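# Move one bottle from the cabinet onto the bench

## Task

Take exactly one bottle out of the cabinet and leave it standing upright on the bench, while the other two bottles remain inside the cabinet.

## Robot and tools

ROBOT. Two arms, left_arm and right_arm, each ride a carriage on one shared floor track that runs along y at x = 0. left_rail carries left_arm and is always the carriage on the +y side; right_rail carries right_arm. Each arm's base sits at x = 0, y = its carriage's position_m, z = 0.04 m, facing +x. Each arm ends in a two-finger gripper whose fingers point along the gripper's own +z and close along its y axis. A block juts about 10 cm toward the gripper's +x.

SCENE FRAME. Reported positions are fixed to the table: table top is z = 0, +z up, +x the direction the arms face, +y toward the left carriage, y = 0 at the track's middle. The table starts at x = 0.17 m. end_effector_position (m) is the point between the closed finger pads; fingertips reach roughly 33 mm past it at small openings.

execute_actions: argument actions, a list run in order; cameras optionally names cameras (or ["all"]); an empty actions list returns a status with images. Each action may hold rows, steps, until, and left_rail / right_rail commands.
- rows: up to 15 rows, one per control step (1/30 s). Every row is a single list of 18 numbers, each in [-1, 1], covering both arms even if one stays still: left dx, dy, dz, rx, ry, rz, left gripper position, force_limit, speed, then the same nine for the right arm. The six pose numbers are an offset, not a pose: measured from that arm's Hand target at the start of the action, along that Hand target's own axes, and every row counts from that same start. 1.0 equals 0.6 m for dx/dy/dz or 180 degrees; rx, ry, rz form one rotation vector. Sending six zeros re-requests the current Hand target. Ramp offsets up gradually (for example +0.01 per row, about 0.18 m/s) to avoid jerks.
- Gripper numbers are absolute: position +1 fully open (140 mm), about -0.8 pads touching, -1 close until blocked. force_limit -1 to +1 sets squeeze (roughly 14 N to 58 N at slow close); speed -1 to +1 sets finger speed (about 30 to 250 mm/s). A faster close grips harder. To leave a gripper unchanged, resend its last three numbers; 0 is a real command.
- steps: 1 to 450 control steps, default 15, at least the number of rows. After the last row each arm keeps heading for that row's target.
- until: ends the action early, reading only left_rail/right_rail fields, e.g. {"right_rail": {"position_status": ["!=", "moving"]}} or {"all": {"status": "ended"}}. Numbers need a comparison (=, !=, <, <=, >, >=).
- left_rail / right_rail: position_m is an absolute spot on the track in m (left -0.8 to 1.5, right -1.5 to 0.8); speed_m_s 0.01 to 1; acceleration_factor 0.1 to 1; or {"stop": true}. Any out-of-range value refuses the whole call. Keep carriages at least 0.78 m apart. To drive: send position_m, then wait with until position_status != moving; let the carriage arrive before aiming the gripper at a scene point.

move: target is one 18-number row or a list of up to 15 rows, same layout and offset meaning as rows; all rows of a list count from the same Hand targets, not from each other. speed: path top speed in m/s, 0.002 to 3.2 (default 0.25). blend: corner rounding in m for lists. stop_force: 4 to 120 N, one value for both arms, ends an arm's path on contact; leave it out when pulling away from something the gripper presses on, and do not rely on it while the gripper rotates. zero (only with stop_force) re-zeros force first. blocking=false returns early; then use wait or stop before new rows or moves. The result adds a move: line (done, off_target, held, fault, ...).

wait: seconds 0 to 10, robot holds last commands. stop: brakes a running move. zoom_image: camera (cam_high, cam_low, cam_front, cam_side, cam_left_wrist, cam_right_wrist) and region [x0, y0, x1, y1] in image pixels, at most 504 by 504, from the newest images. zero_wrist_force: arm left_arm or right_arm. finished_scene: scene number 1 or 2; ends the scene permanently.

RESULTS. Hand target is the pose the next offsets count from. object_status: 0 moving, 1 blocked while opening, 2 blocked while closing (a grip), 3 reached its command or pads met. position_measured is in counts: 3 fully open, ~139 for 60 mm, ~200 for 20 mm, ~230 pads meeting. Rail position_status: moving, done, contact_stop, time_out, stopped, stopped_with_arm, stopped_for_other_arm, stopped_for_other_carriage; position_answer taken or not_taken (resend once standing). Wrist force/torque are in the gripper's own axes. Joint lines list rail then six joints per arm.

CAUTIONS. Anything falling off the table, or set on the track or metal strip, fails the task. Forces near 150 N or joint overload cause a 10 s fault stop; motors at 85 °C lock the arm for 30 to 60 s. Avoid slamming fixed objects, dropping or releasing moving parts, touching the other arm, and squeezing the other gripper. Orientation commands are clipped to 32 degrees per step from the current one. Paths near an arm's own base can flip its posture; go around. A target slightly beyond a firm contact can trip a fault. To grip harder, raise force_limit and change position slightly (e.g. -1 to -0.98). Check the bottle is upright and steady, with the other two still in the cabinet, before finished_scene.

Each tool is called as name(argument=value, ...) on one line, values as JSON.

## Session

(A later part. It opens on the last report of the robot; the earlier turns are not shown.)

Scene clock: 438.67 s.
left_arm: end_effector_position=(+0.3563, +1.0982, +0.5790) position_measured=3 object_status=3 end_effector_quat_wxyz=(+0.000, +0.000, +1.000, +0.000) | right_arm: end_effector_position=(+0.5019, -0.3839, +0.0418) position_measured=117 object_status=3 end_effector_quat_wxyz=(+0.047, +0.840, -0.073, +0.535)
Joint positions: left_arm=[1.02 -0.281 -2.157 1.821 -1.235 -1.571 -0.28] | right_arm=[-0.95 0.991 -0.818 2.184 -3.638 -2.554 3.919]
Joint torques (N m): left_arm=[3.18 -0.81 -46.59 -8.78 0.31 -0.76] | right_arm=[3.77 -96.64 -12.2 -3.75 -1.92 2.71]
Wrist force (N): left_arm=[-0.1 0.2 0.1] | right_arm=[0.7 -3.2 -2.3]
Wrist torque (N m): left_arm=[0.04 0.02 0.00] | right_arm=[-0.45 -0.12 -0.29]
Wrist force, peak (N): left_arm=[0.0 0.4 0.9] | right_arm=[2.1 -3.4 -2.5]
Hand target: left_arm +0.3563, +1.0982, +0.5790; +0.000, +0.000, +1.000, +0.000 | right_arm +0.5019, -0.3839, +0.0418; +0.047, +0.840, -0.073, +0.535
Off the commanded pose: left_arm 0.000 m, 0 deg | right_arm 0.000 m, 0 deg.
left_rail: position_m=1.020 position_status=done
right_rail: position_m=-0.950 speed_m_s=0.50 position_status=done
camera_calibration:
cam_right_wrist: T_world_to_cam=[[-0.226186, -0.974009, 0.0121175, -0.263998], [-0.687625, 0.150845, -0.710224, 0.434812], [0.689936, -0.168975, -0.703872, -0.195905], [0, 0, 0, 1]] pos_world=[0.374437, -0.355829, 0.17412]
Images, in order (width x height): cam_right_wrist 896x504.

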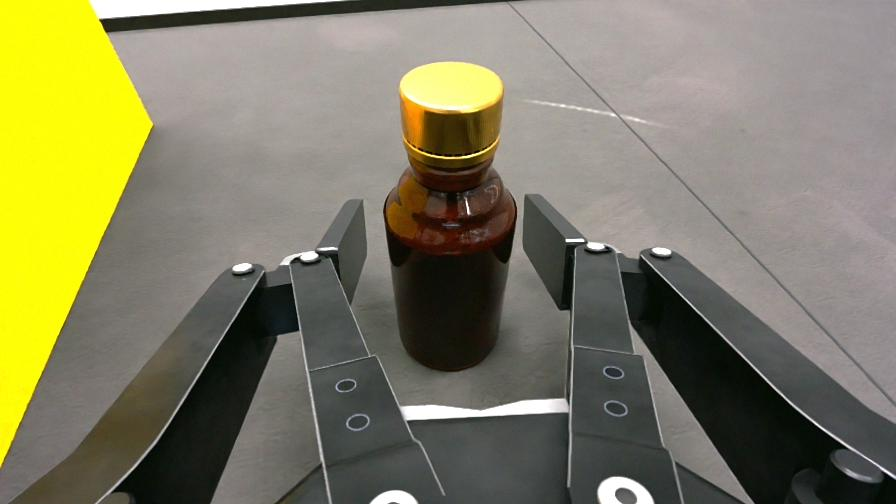

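move(target=[[0,0,0,0,0,0,1,1,1,0,0,-0.25,0,0,0,0.1,-0.4,-1],[0,0,0,0,0,0,1,1,1,0.477,0.328,-0.409,0,0,0,0.1,-0.4,-1]], speed=[0.08,0.25])

execute_actions(actions=[{"left_rail":{"position_m":0.8,"speed_m_s":0.4}},{"rows":[[0,0,0,0,0,0,-1,-0.9,-1,0,0,0,0,0,0,0.1,-0.4,-1]],"steps":200,"until":{"left_rail":{"position_status":["!=","moving"]}}}])

wait(seconds=3, cameras=["all"])

Scene clock: 453.67 s.
left_arm: end_effector_position=(+0.3563, +1.0982, +0.5790) position_measured=3 object_status=3 end_effector_quat_wxyz=(+0.000, +0.000, +1.000, +0.000) | right_arm: end_effector_position=(+0.3680, -0.5600, +0.4050) position_measured=117 object_status=3 end_effector_quat_wxyz=(+0.047, +0.840, -0.073, +0.535)
Joint positions: left_arm=[1.02 -0.281 -2.157 1.821 -1.235 -1.571 -0.28] | right_arm=[-0.95 1.028 -1.802 2.442 -2.867 -2.578 3.973]
Joint torques (N m): left_arm=[4.19 -3.97 -47.32 -8.08 0.28 -0.49] | right_arm=[-14.73 -35.39 -46.24 -1.23 0.91 -2.79]
Wrist force (N): left_arm=[-0.1 0.4 0.7] | right_arm=[0.1 -2.9 -2.2]
Wrist torque (N m): left_arm=[0.09 0.02 0.01] | right_arm=[-0.40 0.02 -0.30]
Wrist force, peak (N): left_arm=[-0.7 0.5 0.8] | right_arm=[-0.6 -4.3 -2.1]
Hand target: left_arm +0.3563, +1.0982, +0.5790; +0.000, +0.000, +1.000, +0.000 | right_arm +0.3680, -0.5600, +0.4050; +0.047, +0.840, -0.073, +0.535
Off the commanded pose: left_arm 0.000 m, 0 deg | right_arm 0.000 m, 0 deg.
left_rail: position_m=1.020 position_status=done
right_rail: position_m=-0.950 speed_m_s=0.50 position_status=done
move: done

Scene clock: 458.03 s.
left_arm: end_effector_position=(+0.3563, +0.8786, +0.5790) position_measured=187 object_status=0 end_effector_quat_wxyz=(+0.000, +0.000, +1.000, +0.000) | right_arm: end_effector_position=(+0.3680, -0.5600, +0.4050) position_measured=117 object_status=3 end_effector_quat_wxyz=(+0.047, +0.840, -0.073, +0.535)
Joint positions: left_arm=[0.8 -0.281 -2.157 1.821 -1.235 -1.571 -0.281] | right_arm=[-0.95 1.028 -1.802 2.442 -2.867 -2.578 3.973]
Joint torques (N m): left_arm=[3.89 -2.79 -47.2 -8.31 0.61 -0.72] | right_arm=[-14.46 -35.69 -46.83 -1.05 0.58 3.26]
Wrist force (N): left_arm=[-0.4 0.1 0.0] | right_arm=[0.7 -2.6 -2.5]
Wrist torque (N m): left_arm=[0.02 0.09 0.01] | right_arm=[-0.33 -0.12 -0.29]
Wrist force, peak (N): left_arm=[-0.4 1.5 0.7] | right_arm=[0.3 -2.8 -3.0]
Hand target: left_arm +0.3563, +0.8786, +0.5790; +0.000, +0.000, +1.000, +0.000 | right_arm +0.3680, -0.5600, +0.4050; +0.047, +0.840, -0.073, +0.535
Off the commanded pose: left_arm 0.000 m, 0 deg | right_arm 0.000 m, 0 deg.
left_rail: position_m=0.800 speed_m_s=0.40 position_status=done
right_rail: position_m=-0.950 speed_m_s=0.50 position_status=done
not at rest: the robot was still moving 3 seconds after this call's last action.

Scene clock: 461.03 s.
left_arm: end_effector_position=(+0.3563, +0.8786, +0.5790) position_measured=230 object_status=3 end_effector_quat_wxyz=(+0.000, +0.000, +1.000, +0.000) | right_arm: end_effector_position=(+0.3680, -0.5600, +0.4050) position_measured=117 object_status=3 end_effector_quat_wxyz=(+0.047, +0.840, -0.073, +0.535)
Joint positions: left_arm=[0.8 -0.281 -2.157 1.821 -1.235 -1.571 -0.281] | right_arm=[-0.95 1.028 -1.802 2.442 -2.867 -2.578 3.973]
Joint torques (N m): left_arm=[1.52 -3.82 -46.75 -8.34 0.21 -0.56] | right_arm=[-15.32 -37.77 -45.78 -1.29 0.71 2.88]
Wrist force (N): left_arm=[-0.3 0.0 0.4] | right_arm=[0.4 -2.5 -2.5]
Wrist torque (N m): left_arm=[0.00 0.06 0.00] | right_arm=[-0.30 -0.05 -0.29]
Wrist force, peak (N): left_arm=[-0.2 0.4 0.7] | right_arm=[0.6 -3.3 -2.1]
Hand target: left_arm +0.3563, +0.8786, +0.5790; +0.000, +0.000, +1.000, +0.000 | right_arm +0.3680, -0.5600, +0.4050; +0.047, +0.840, -0.073, +0.535
Tool commands: left_gripper/position=-1.0 left_gripper/force_limit=-0.9 left_gripper/speed=-1.0 right_gripper/position=+0.1 right_gripper/force_limit=-0.4 right_gripper/speed=-1.0
Off the commanded pose: left_arm 0.000 m, 0 deg | right_arm 0.000 m, 0 deg.
left_rail: position_m=0.800 speed_m_s=0.40 position_status=done
right_rail: position_m=-0.950 speed_m_s=0.50 position_status=done
wait: 3.00 s
camera_calibration:
cam_left_wrist: T_world_to_cam=[[-0.038748, 0.999248, 0.00152248, -0.860202], [0.928301, 0.0354329, 0.370138, -0.578905], [0.369805, 0.0157554, -0.928976, 0.576696], [0, 0, 0, 1]] pos_world=[0.290802, 0.870981, 0.751321]
cam_right_wrist: T_world_to_cam=[[-0.226202, -0.974005, 0.0121018, -0.470173], [-0.68762, 0.150868, -0.710224, 0.627406], [0.689936, -0.168975, -0.703872, 0.122368], [0, 0, 0, 1]] pos_world=[0.240637, -0.531929, 0.53742]

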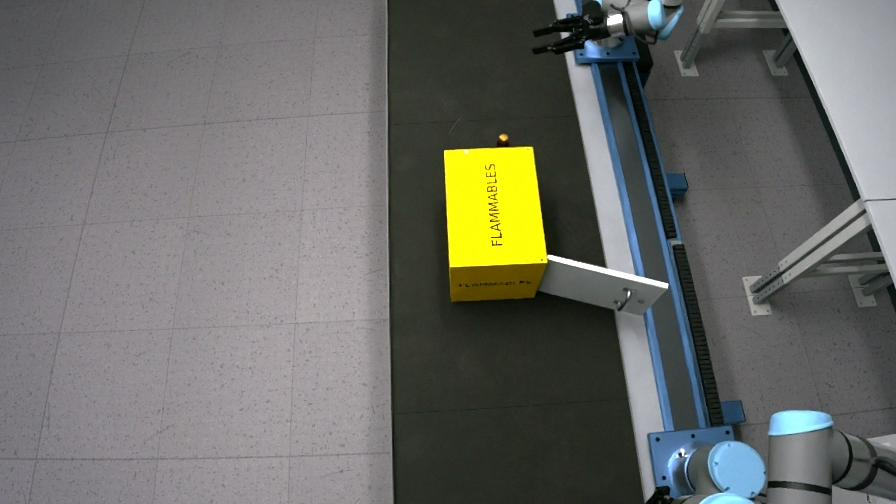

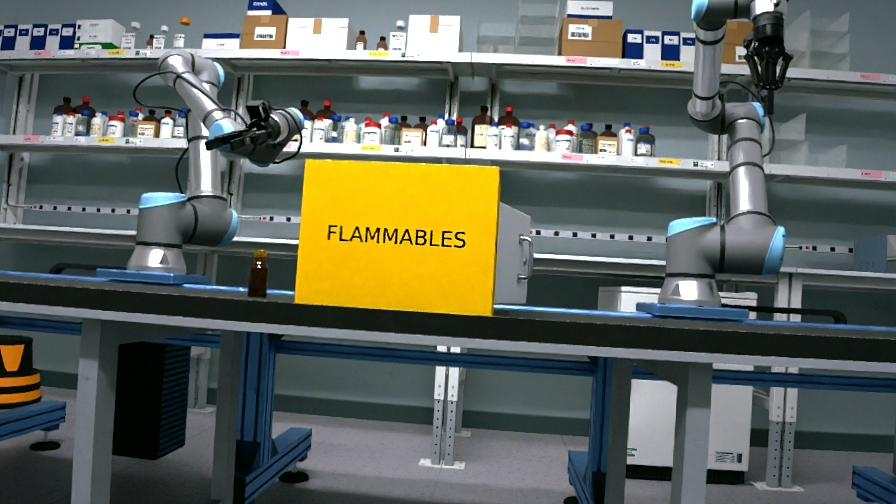

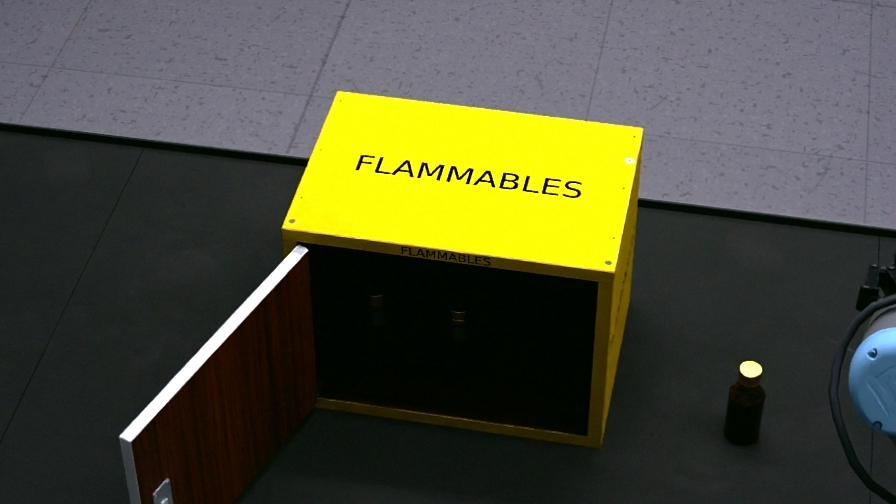

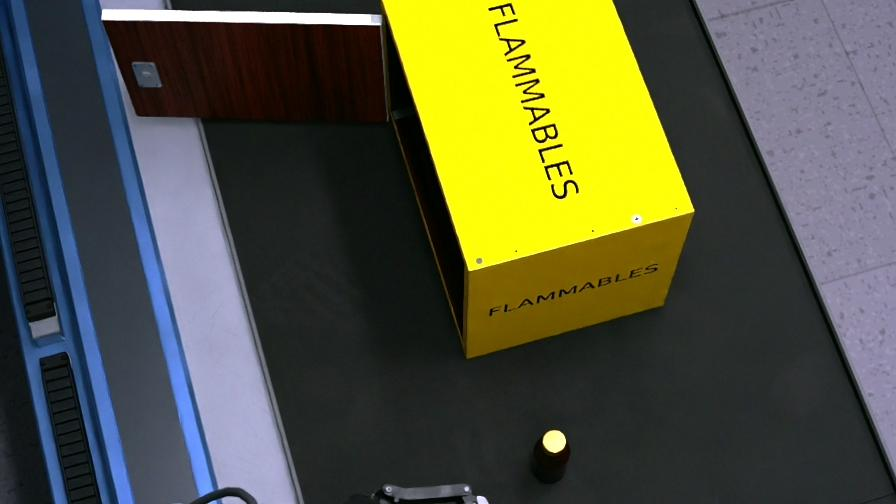

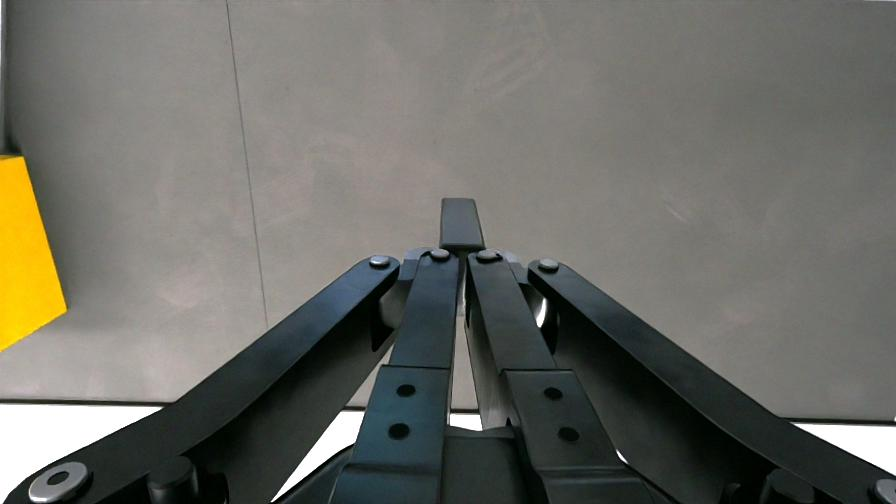

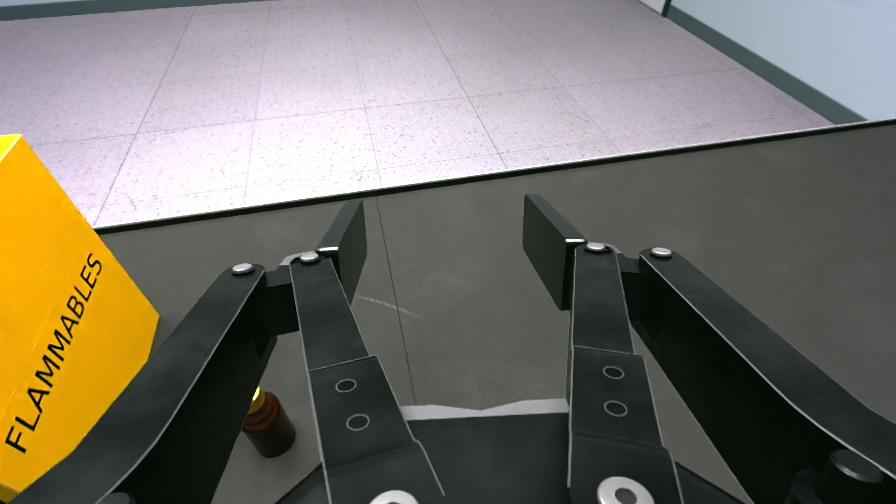

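move(target=[[0.243,-0.798,0.215,0,0,0,-1,-0.9,-1,0,0,0,0,0,0,0.1,-0.4,-1],[0.243,-0.798,0.523,0,0,0,-1,-0.9,-1,0,0,0,0,0,0,0.1,-0.4,-1]], speed=0.2, cameras=["cam_left_wrist","cam_low"])

Scene clock: 478.33 s.
left_arm: end_effector_position=(+0.2106, +0.3997, +0.2652) position_measured=230 object_status=3 end_effector_quat_wxyz=(+0.000, +0.000, +1.000, +0.000) | right_arm: end_effector_position=(+0.3680, -0.5600, +0.4050) position_measured=117 object_status=3 end_effector_quat_wxyz=(+0.047, +0.840, -0.073, +0.535)
Joint positions: left_arm=[0.8 -1.482 -1.985 2.297 -1.884 -1.571 -1.482] | right_arm=[-0.95 1.028 -1.802 2.442 -2.867 -2.578 3.973]
Joint torques (N m): left_arm=[17.48 8.3 -35.43 -8.54 -0.25 3.78] | right_arm=[-13.25 -39.65 -46.1 -1.11 0.7 3.01]
Wrist force (N): left_arm=[0.0 0.1 0.0] | right_arm=[0.2 -2.3 -2.2]
Wrist torque (N m): left_arm=[-0.05 0.00 -0.01] | right_arm=[-0.27 0.01 -0.30]
Wrist force, peak (N): left_arm=[-0.6 0.4 2.8] | right_arm=[0.6 -2.8 -2.7]
Hand target: left_arm +0.2106, +0.3998, +0.2652; +0.000, +0.000, +1.000, +0.000 | right_arm +0.3680, -0.5600, +0.4050; +0.047, +0.840, -0.073, +0.535
Off the commanded pose: left_arm 0.000 m, 0 deg | right_arm 0.000 m, 0 deg.
left_rail: position_m=0.800 speed_m_s=0.40 position_status=done
right_rail: position_m=-0.950 speed_m_s=0.50 position_status=done
move: done
camera_calibration:
cam_left_wrist: T_world_to_cam=[[-0.0387482, 0.999248, 0.0015224, -0.386834], [0.928301, 0.0354331, 0.370138, -0.310441], [0.369805, 0.0157554, -0.928976, 0.346646], [0, 0, 0, 1]] pos_world=[0.145002, 0.392081, 0.437521]
Images, in order (width x height): cam_low 896x504, cam_left_wrist 896x504.

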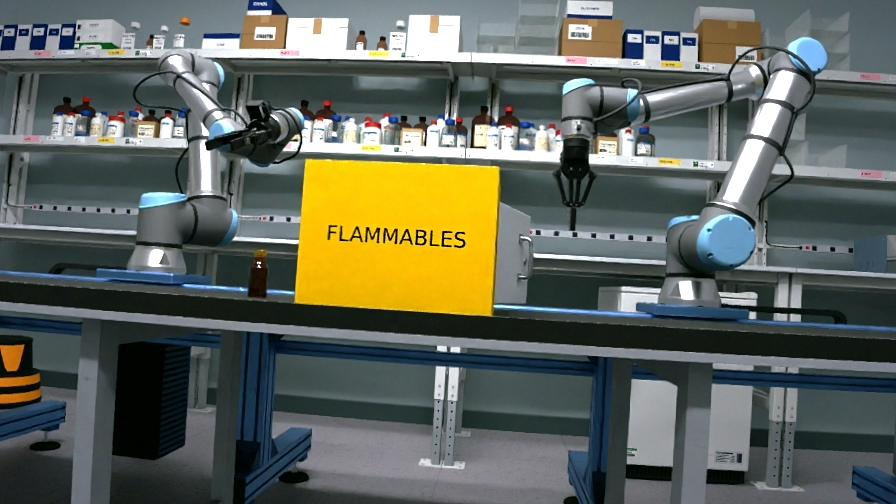

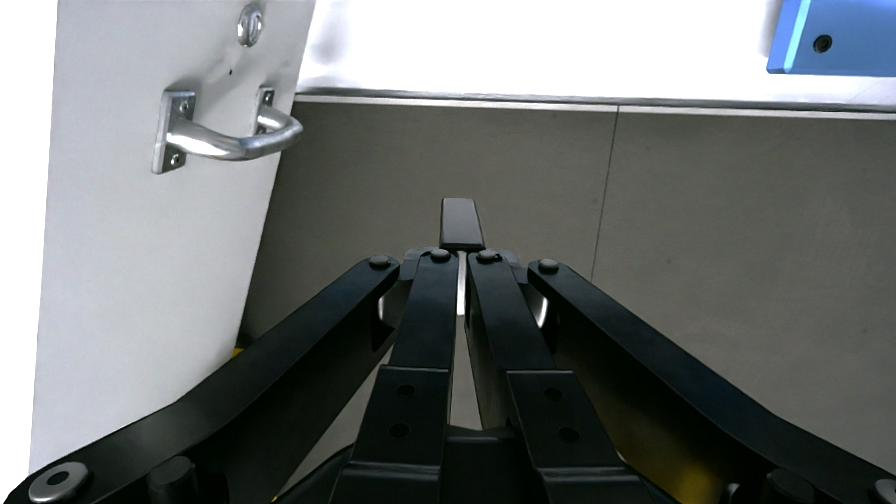

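move(target=[[0.05,-0.342,0,0,0,0,-1,-0.9,-1,0,0,0,0,0,0,0.1,-0.4,-1],[0.042,-0.487,0,0,0,0,-1,-0.9,-1,0,0,0,0,0,0,0.1,-0.4,-1],[-0.016,-0.622,0,0,0,0,-1,-0.9,-1,0,0,0,0,0,0,0.1,-0.4,-1],[-0.115,-0.728,0,0,0,0,-1,-0.9,-1,0,0,0,0,0,0,0.1,-0.4,-1],[-0.21,-0.782,0,0,0,0,-1,-0.9,-1,0,0,0,0,0,0,0.1,-0.4,-1],[-0.303,-0.803,0,0,0,0,-1,-0.9,-1,0,0,0,0,0,0,0.1,-0.4,-1]], speed=0.08, stop_force=30, blend=[0.01,0.01,0.01,0.01,0.01,0], cameras=["cam_left_wrist","cam_side","cam_front"])

Scene clock: 493.37 s.
left_arm: end_effector_position=(+0.3924, -0.0820, +0.2652) position_measured=230 object_status=3 end_effector_quat_wxyz=(+0.000, +0.000, +1.000, +0.000) | right_arm: end_effector_position=(+0.3680, -0.5600, +0.4050) position_measured=117 object_status=3 end_effector_quat_wxyz=(+0.047, +0.840, -0.073, +0.535)
Joint positions: left_arm=[0.8 -1.334 -1.095 1.377 -1.854 -1.571 -1.334] | right_arm=[-0.95 1.028 -1.802 2.442 -2.867 -2.578 3.973]
Joint torques (N m): left_arm=[19.47 -72.95 -59.48 -1.47 -2.29 3.47] | right_arm=[-11.55 -37.75 -46.48 -0.99 0.42 2.93]
Wrist force (N): left_arm=[2.7 1.4 0.9] | right_arm=[0.7 -2.4 -2.2]
Wrist torque (N m): left_arm=[-0.16 -0.05 -0.12] | right_arm=[-0.31 -0.12 -0.29]
Wrist force, peak (N): left_arm=[0.1 5.2 -0.2] | right_arm=[0.2 -3.1 -2.7]
Hand target: left_arm +0.3924, -0.0820, +0.2652; +0.000, +0.000, +1.000, +0.000 | right_arm +0.3680, -0.5600, +0.4050; +0.047, +0.840, -0.073, +0.535
Off the commanded pose: left_arm 0.000 m, 0 deg | right_arm 0.000 m, 0 deg.
left_rail: position_m=0.800 speed_m_s=0.40 position_status=done
right_rail: position_m=-0.950 speed_m_s=0.50 position_status=done
move: done
camera_calibration:
cam_left_wrist: T_world_to_cam=[[-0.038748, 0.999248, 0.00152248, 0.101652], [0.928301, 0.0354329, 0.370138, -0.462227], [0.369805, 0.0157554, -0.928976, 0.28697], [0, 0, 0, 1]] pos_world=[0.326902, -0.0897189, 0.437521]
Images, in order (width x height): cam_front 896x504, cam_side 896x504, cam_left_wrist 896x504.

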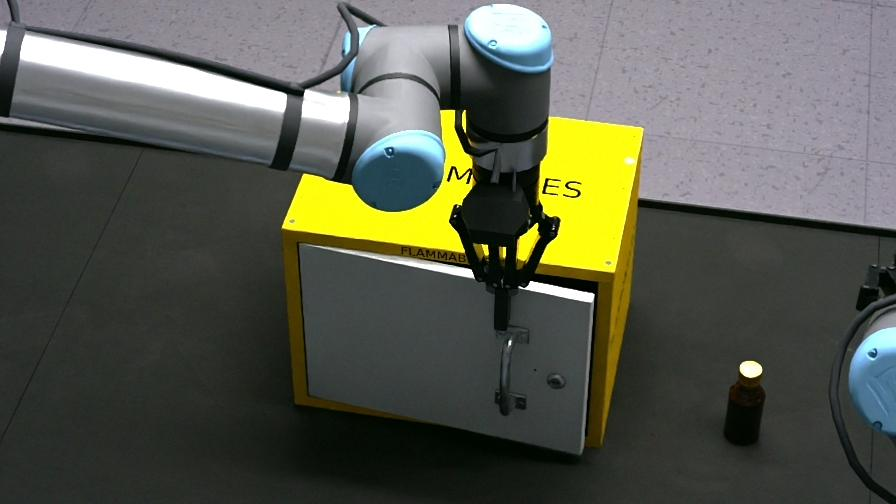

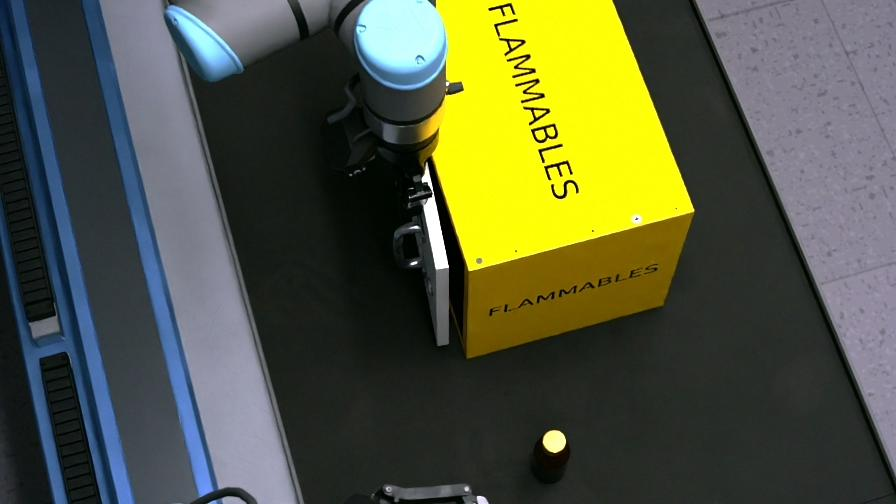

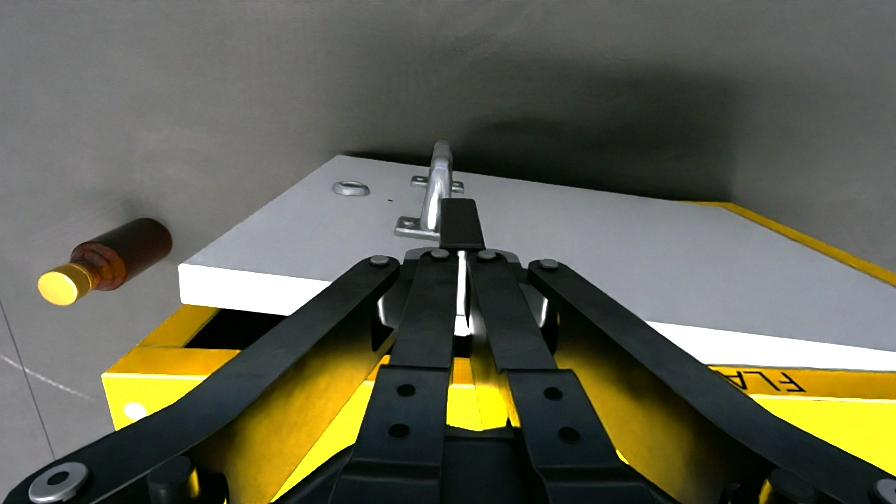

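move(target=[-0.08,0,0,0,0,0,-1,-0.9,-1,0,0,0,0,0,0,0.1,-0.4,-1], speed=0.03, stop_force=18, cameras=["cam_front","cam_side"])

Scene clock: 500.80 s.
left_arm: end_effector_position=(+0.4178, -0.0820, +0.2652) position_measured=230 object_status=3 end_effector_quat_wxyz=(+0.000, +0.000, +1.000, +0.000) | right_arm: end_effector_position=(+0.3680, -0.5600, +0.4050) position_measured=117 object_status=3 end_effector_quat_wxyz=(+0.047, +0.840, -0.073, +0.535)
Joint positions: left_arm=[0.8 -1.308 -1.077 1.351 -1.845 -1.571 -1.308] | right_arm=[-0.95 1.028 -1.802 2.442 -2.867 -2.578 3.973]
Joint torques (N m): left_arm=[-9.62 -113.36 -35.81 -8.58 -3.1 -4.1] | right_arm=[-13.12 -35.06 -45.92 -1.22 0.39 2.89]
Wrist force (N): left_arm=[0.7 -1.6 1.9] | right_arm=[0.7 -2.5 -2.4]
Wrist torque (N m): left_arm=[-0.44 -0.22 -0.02] | right_arm=[-0.31 -0.11 -0.29]
Wrist force, peak (N): left_arm=[30.6 -3.9 -2.5] | right_arm=[0.3 -3.0 -2.7]
Hand target: left_arm +0.4178, -0.0820, +0.2652; +0.000, +0.000, +1.000, +0.000 (not the last commanded pose) | right_arm +0.3680, -0.5600, +0.4050; +0.047, +0.840, -0.073, +0.535
Off the commanded pose: left_arm 0.023 m, 0 deg | right_arm 0.000 m, 0 deg.
left_rail: position_m=0.800 speed_m_s=0.40 position_status=done
right_rail: position_m=-0.950 speed_m_s=0.50 position_status=done
move: contact (left_arm)
Images, in order (width x height): cam_front 896x504, cam_side 896x504.

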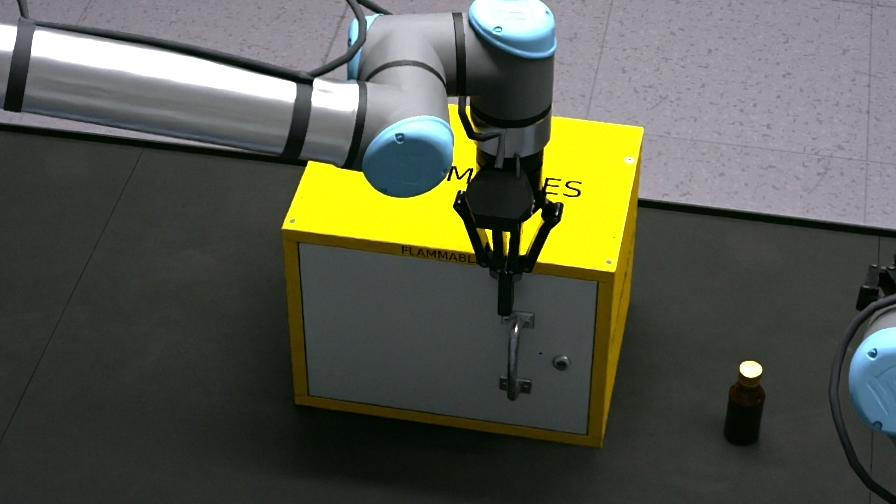

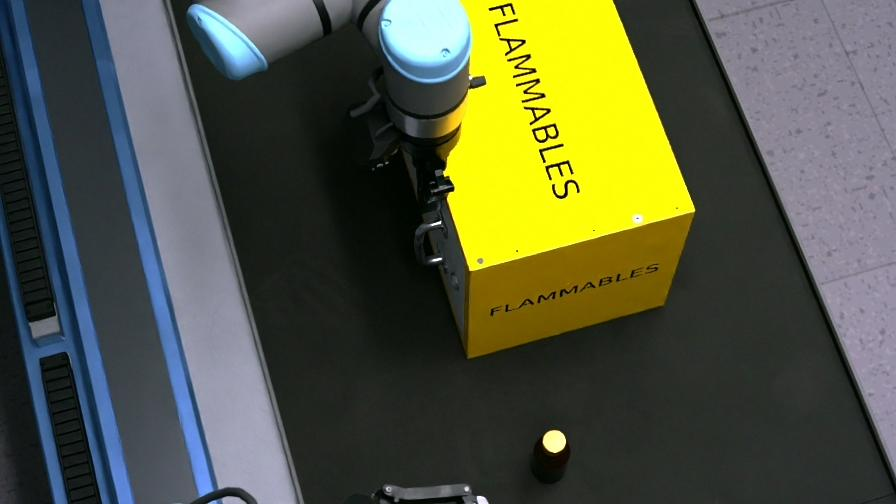

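Closed. Back off to leave it free, then finish.

move(target=[0.15,0,0,0,0,0,-1,-0.9,-1,0,0,0,0,0,0,0.1,-0.4,-1], speed=0.15, cameras=["cam_front"])

Scene clock: 504.70 s.
left_arm: end_effector_position=(+0.3279, -0.0820, +0.2652) position_measured=230 object_status=3 end_effector_quat_wxyz=(+0.000, +0.000, +1.000, +0.000) | right_arm: end_effector_position=(+0.3680, -0.5600, +0.4050) position_measured=117 object_status=3 end_effector_quat_wxyz=(+0.047, +0.840, -0.073, +0.535)
Joint positions: left_arm=[0.8 -1.401 -1.134 1.436 -1.873 -1.571 -1.401] | right_arm=[-0.95 1.028 -1.802 2.442 -2.867 -2.578 3.973]
Joint torques (N m): left_arm=[-10.58 -109.89 -36.66 -8.88 3.11 -3.49] | right_arm=[-10.96 -36.36 -46.33 -1.01 0.6 3.11]
Wrist force (N): left_arm=[0.8 -1.5 1.8] | right_arm=[0.5 -2.6 -2.4]
Wrist torque (N m): left_arm=[-0.47 -0.18 0.04] | right_arm=[-0.34 -0.06 -0.29]
Wrist force, peak (N): left_arm=[3.0 -1.8 1.7] | right_arm=[0.2 -2.9 -2.7]
Hand target: left_arm +0.3278, -0.0820, +0.2652; +0.000, +0.000, +1.000, +0.000 | right_arm +0.3680, -0.5600, +0.4050; +0.047, +0.840, -0.073, +0.535
Off the commanded pose: left_arm 0.000 m, 0 deg | right_arm 0.000 m, 0 deg.
left_rail: position_m=0.800 speed_m_s=0.40 position_status=done
right_rail: position_m=-0.950 speed_m_s=0.50 position_status=done
move: done
Images, in order (width x height): cam_front 896x504.

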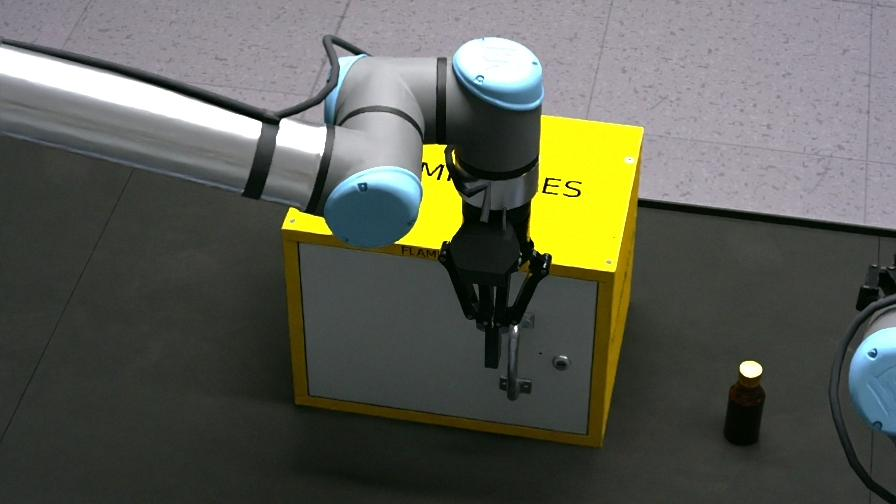

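finished_scene(scene=1)

The scene is finished: the task was done.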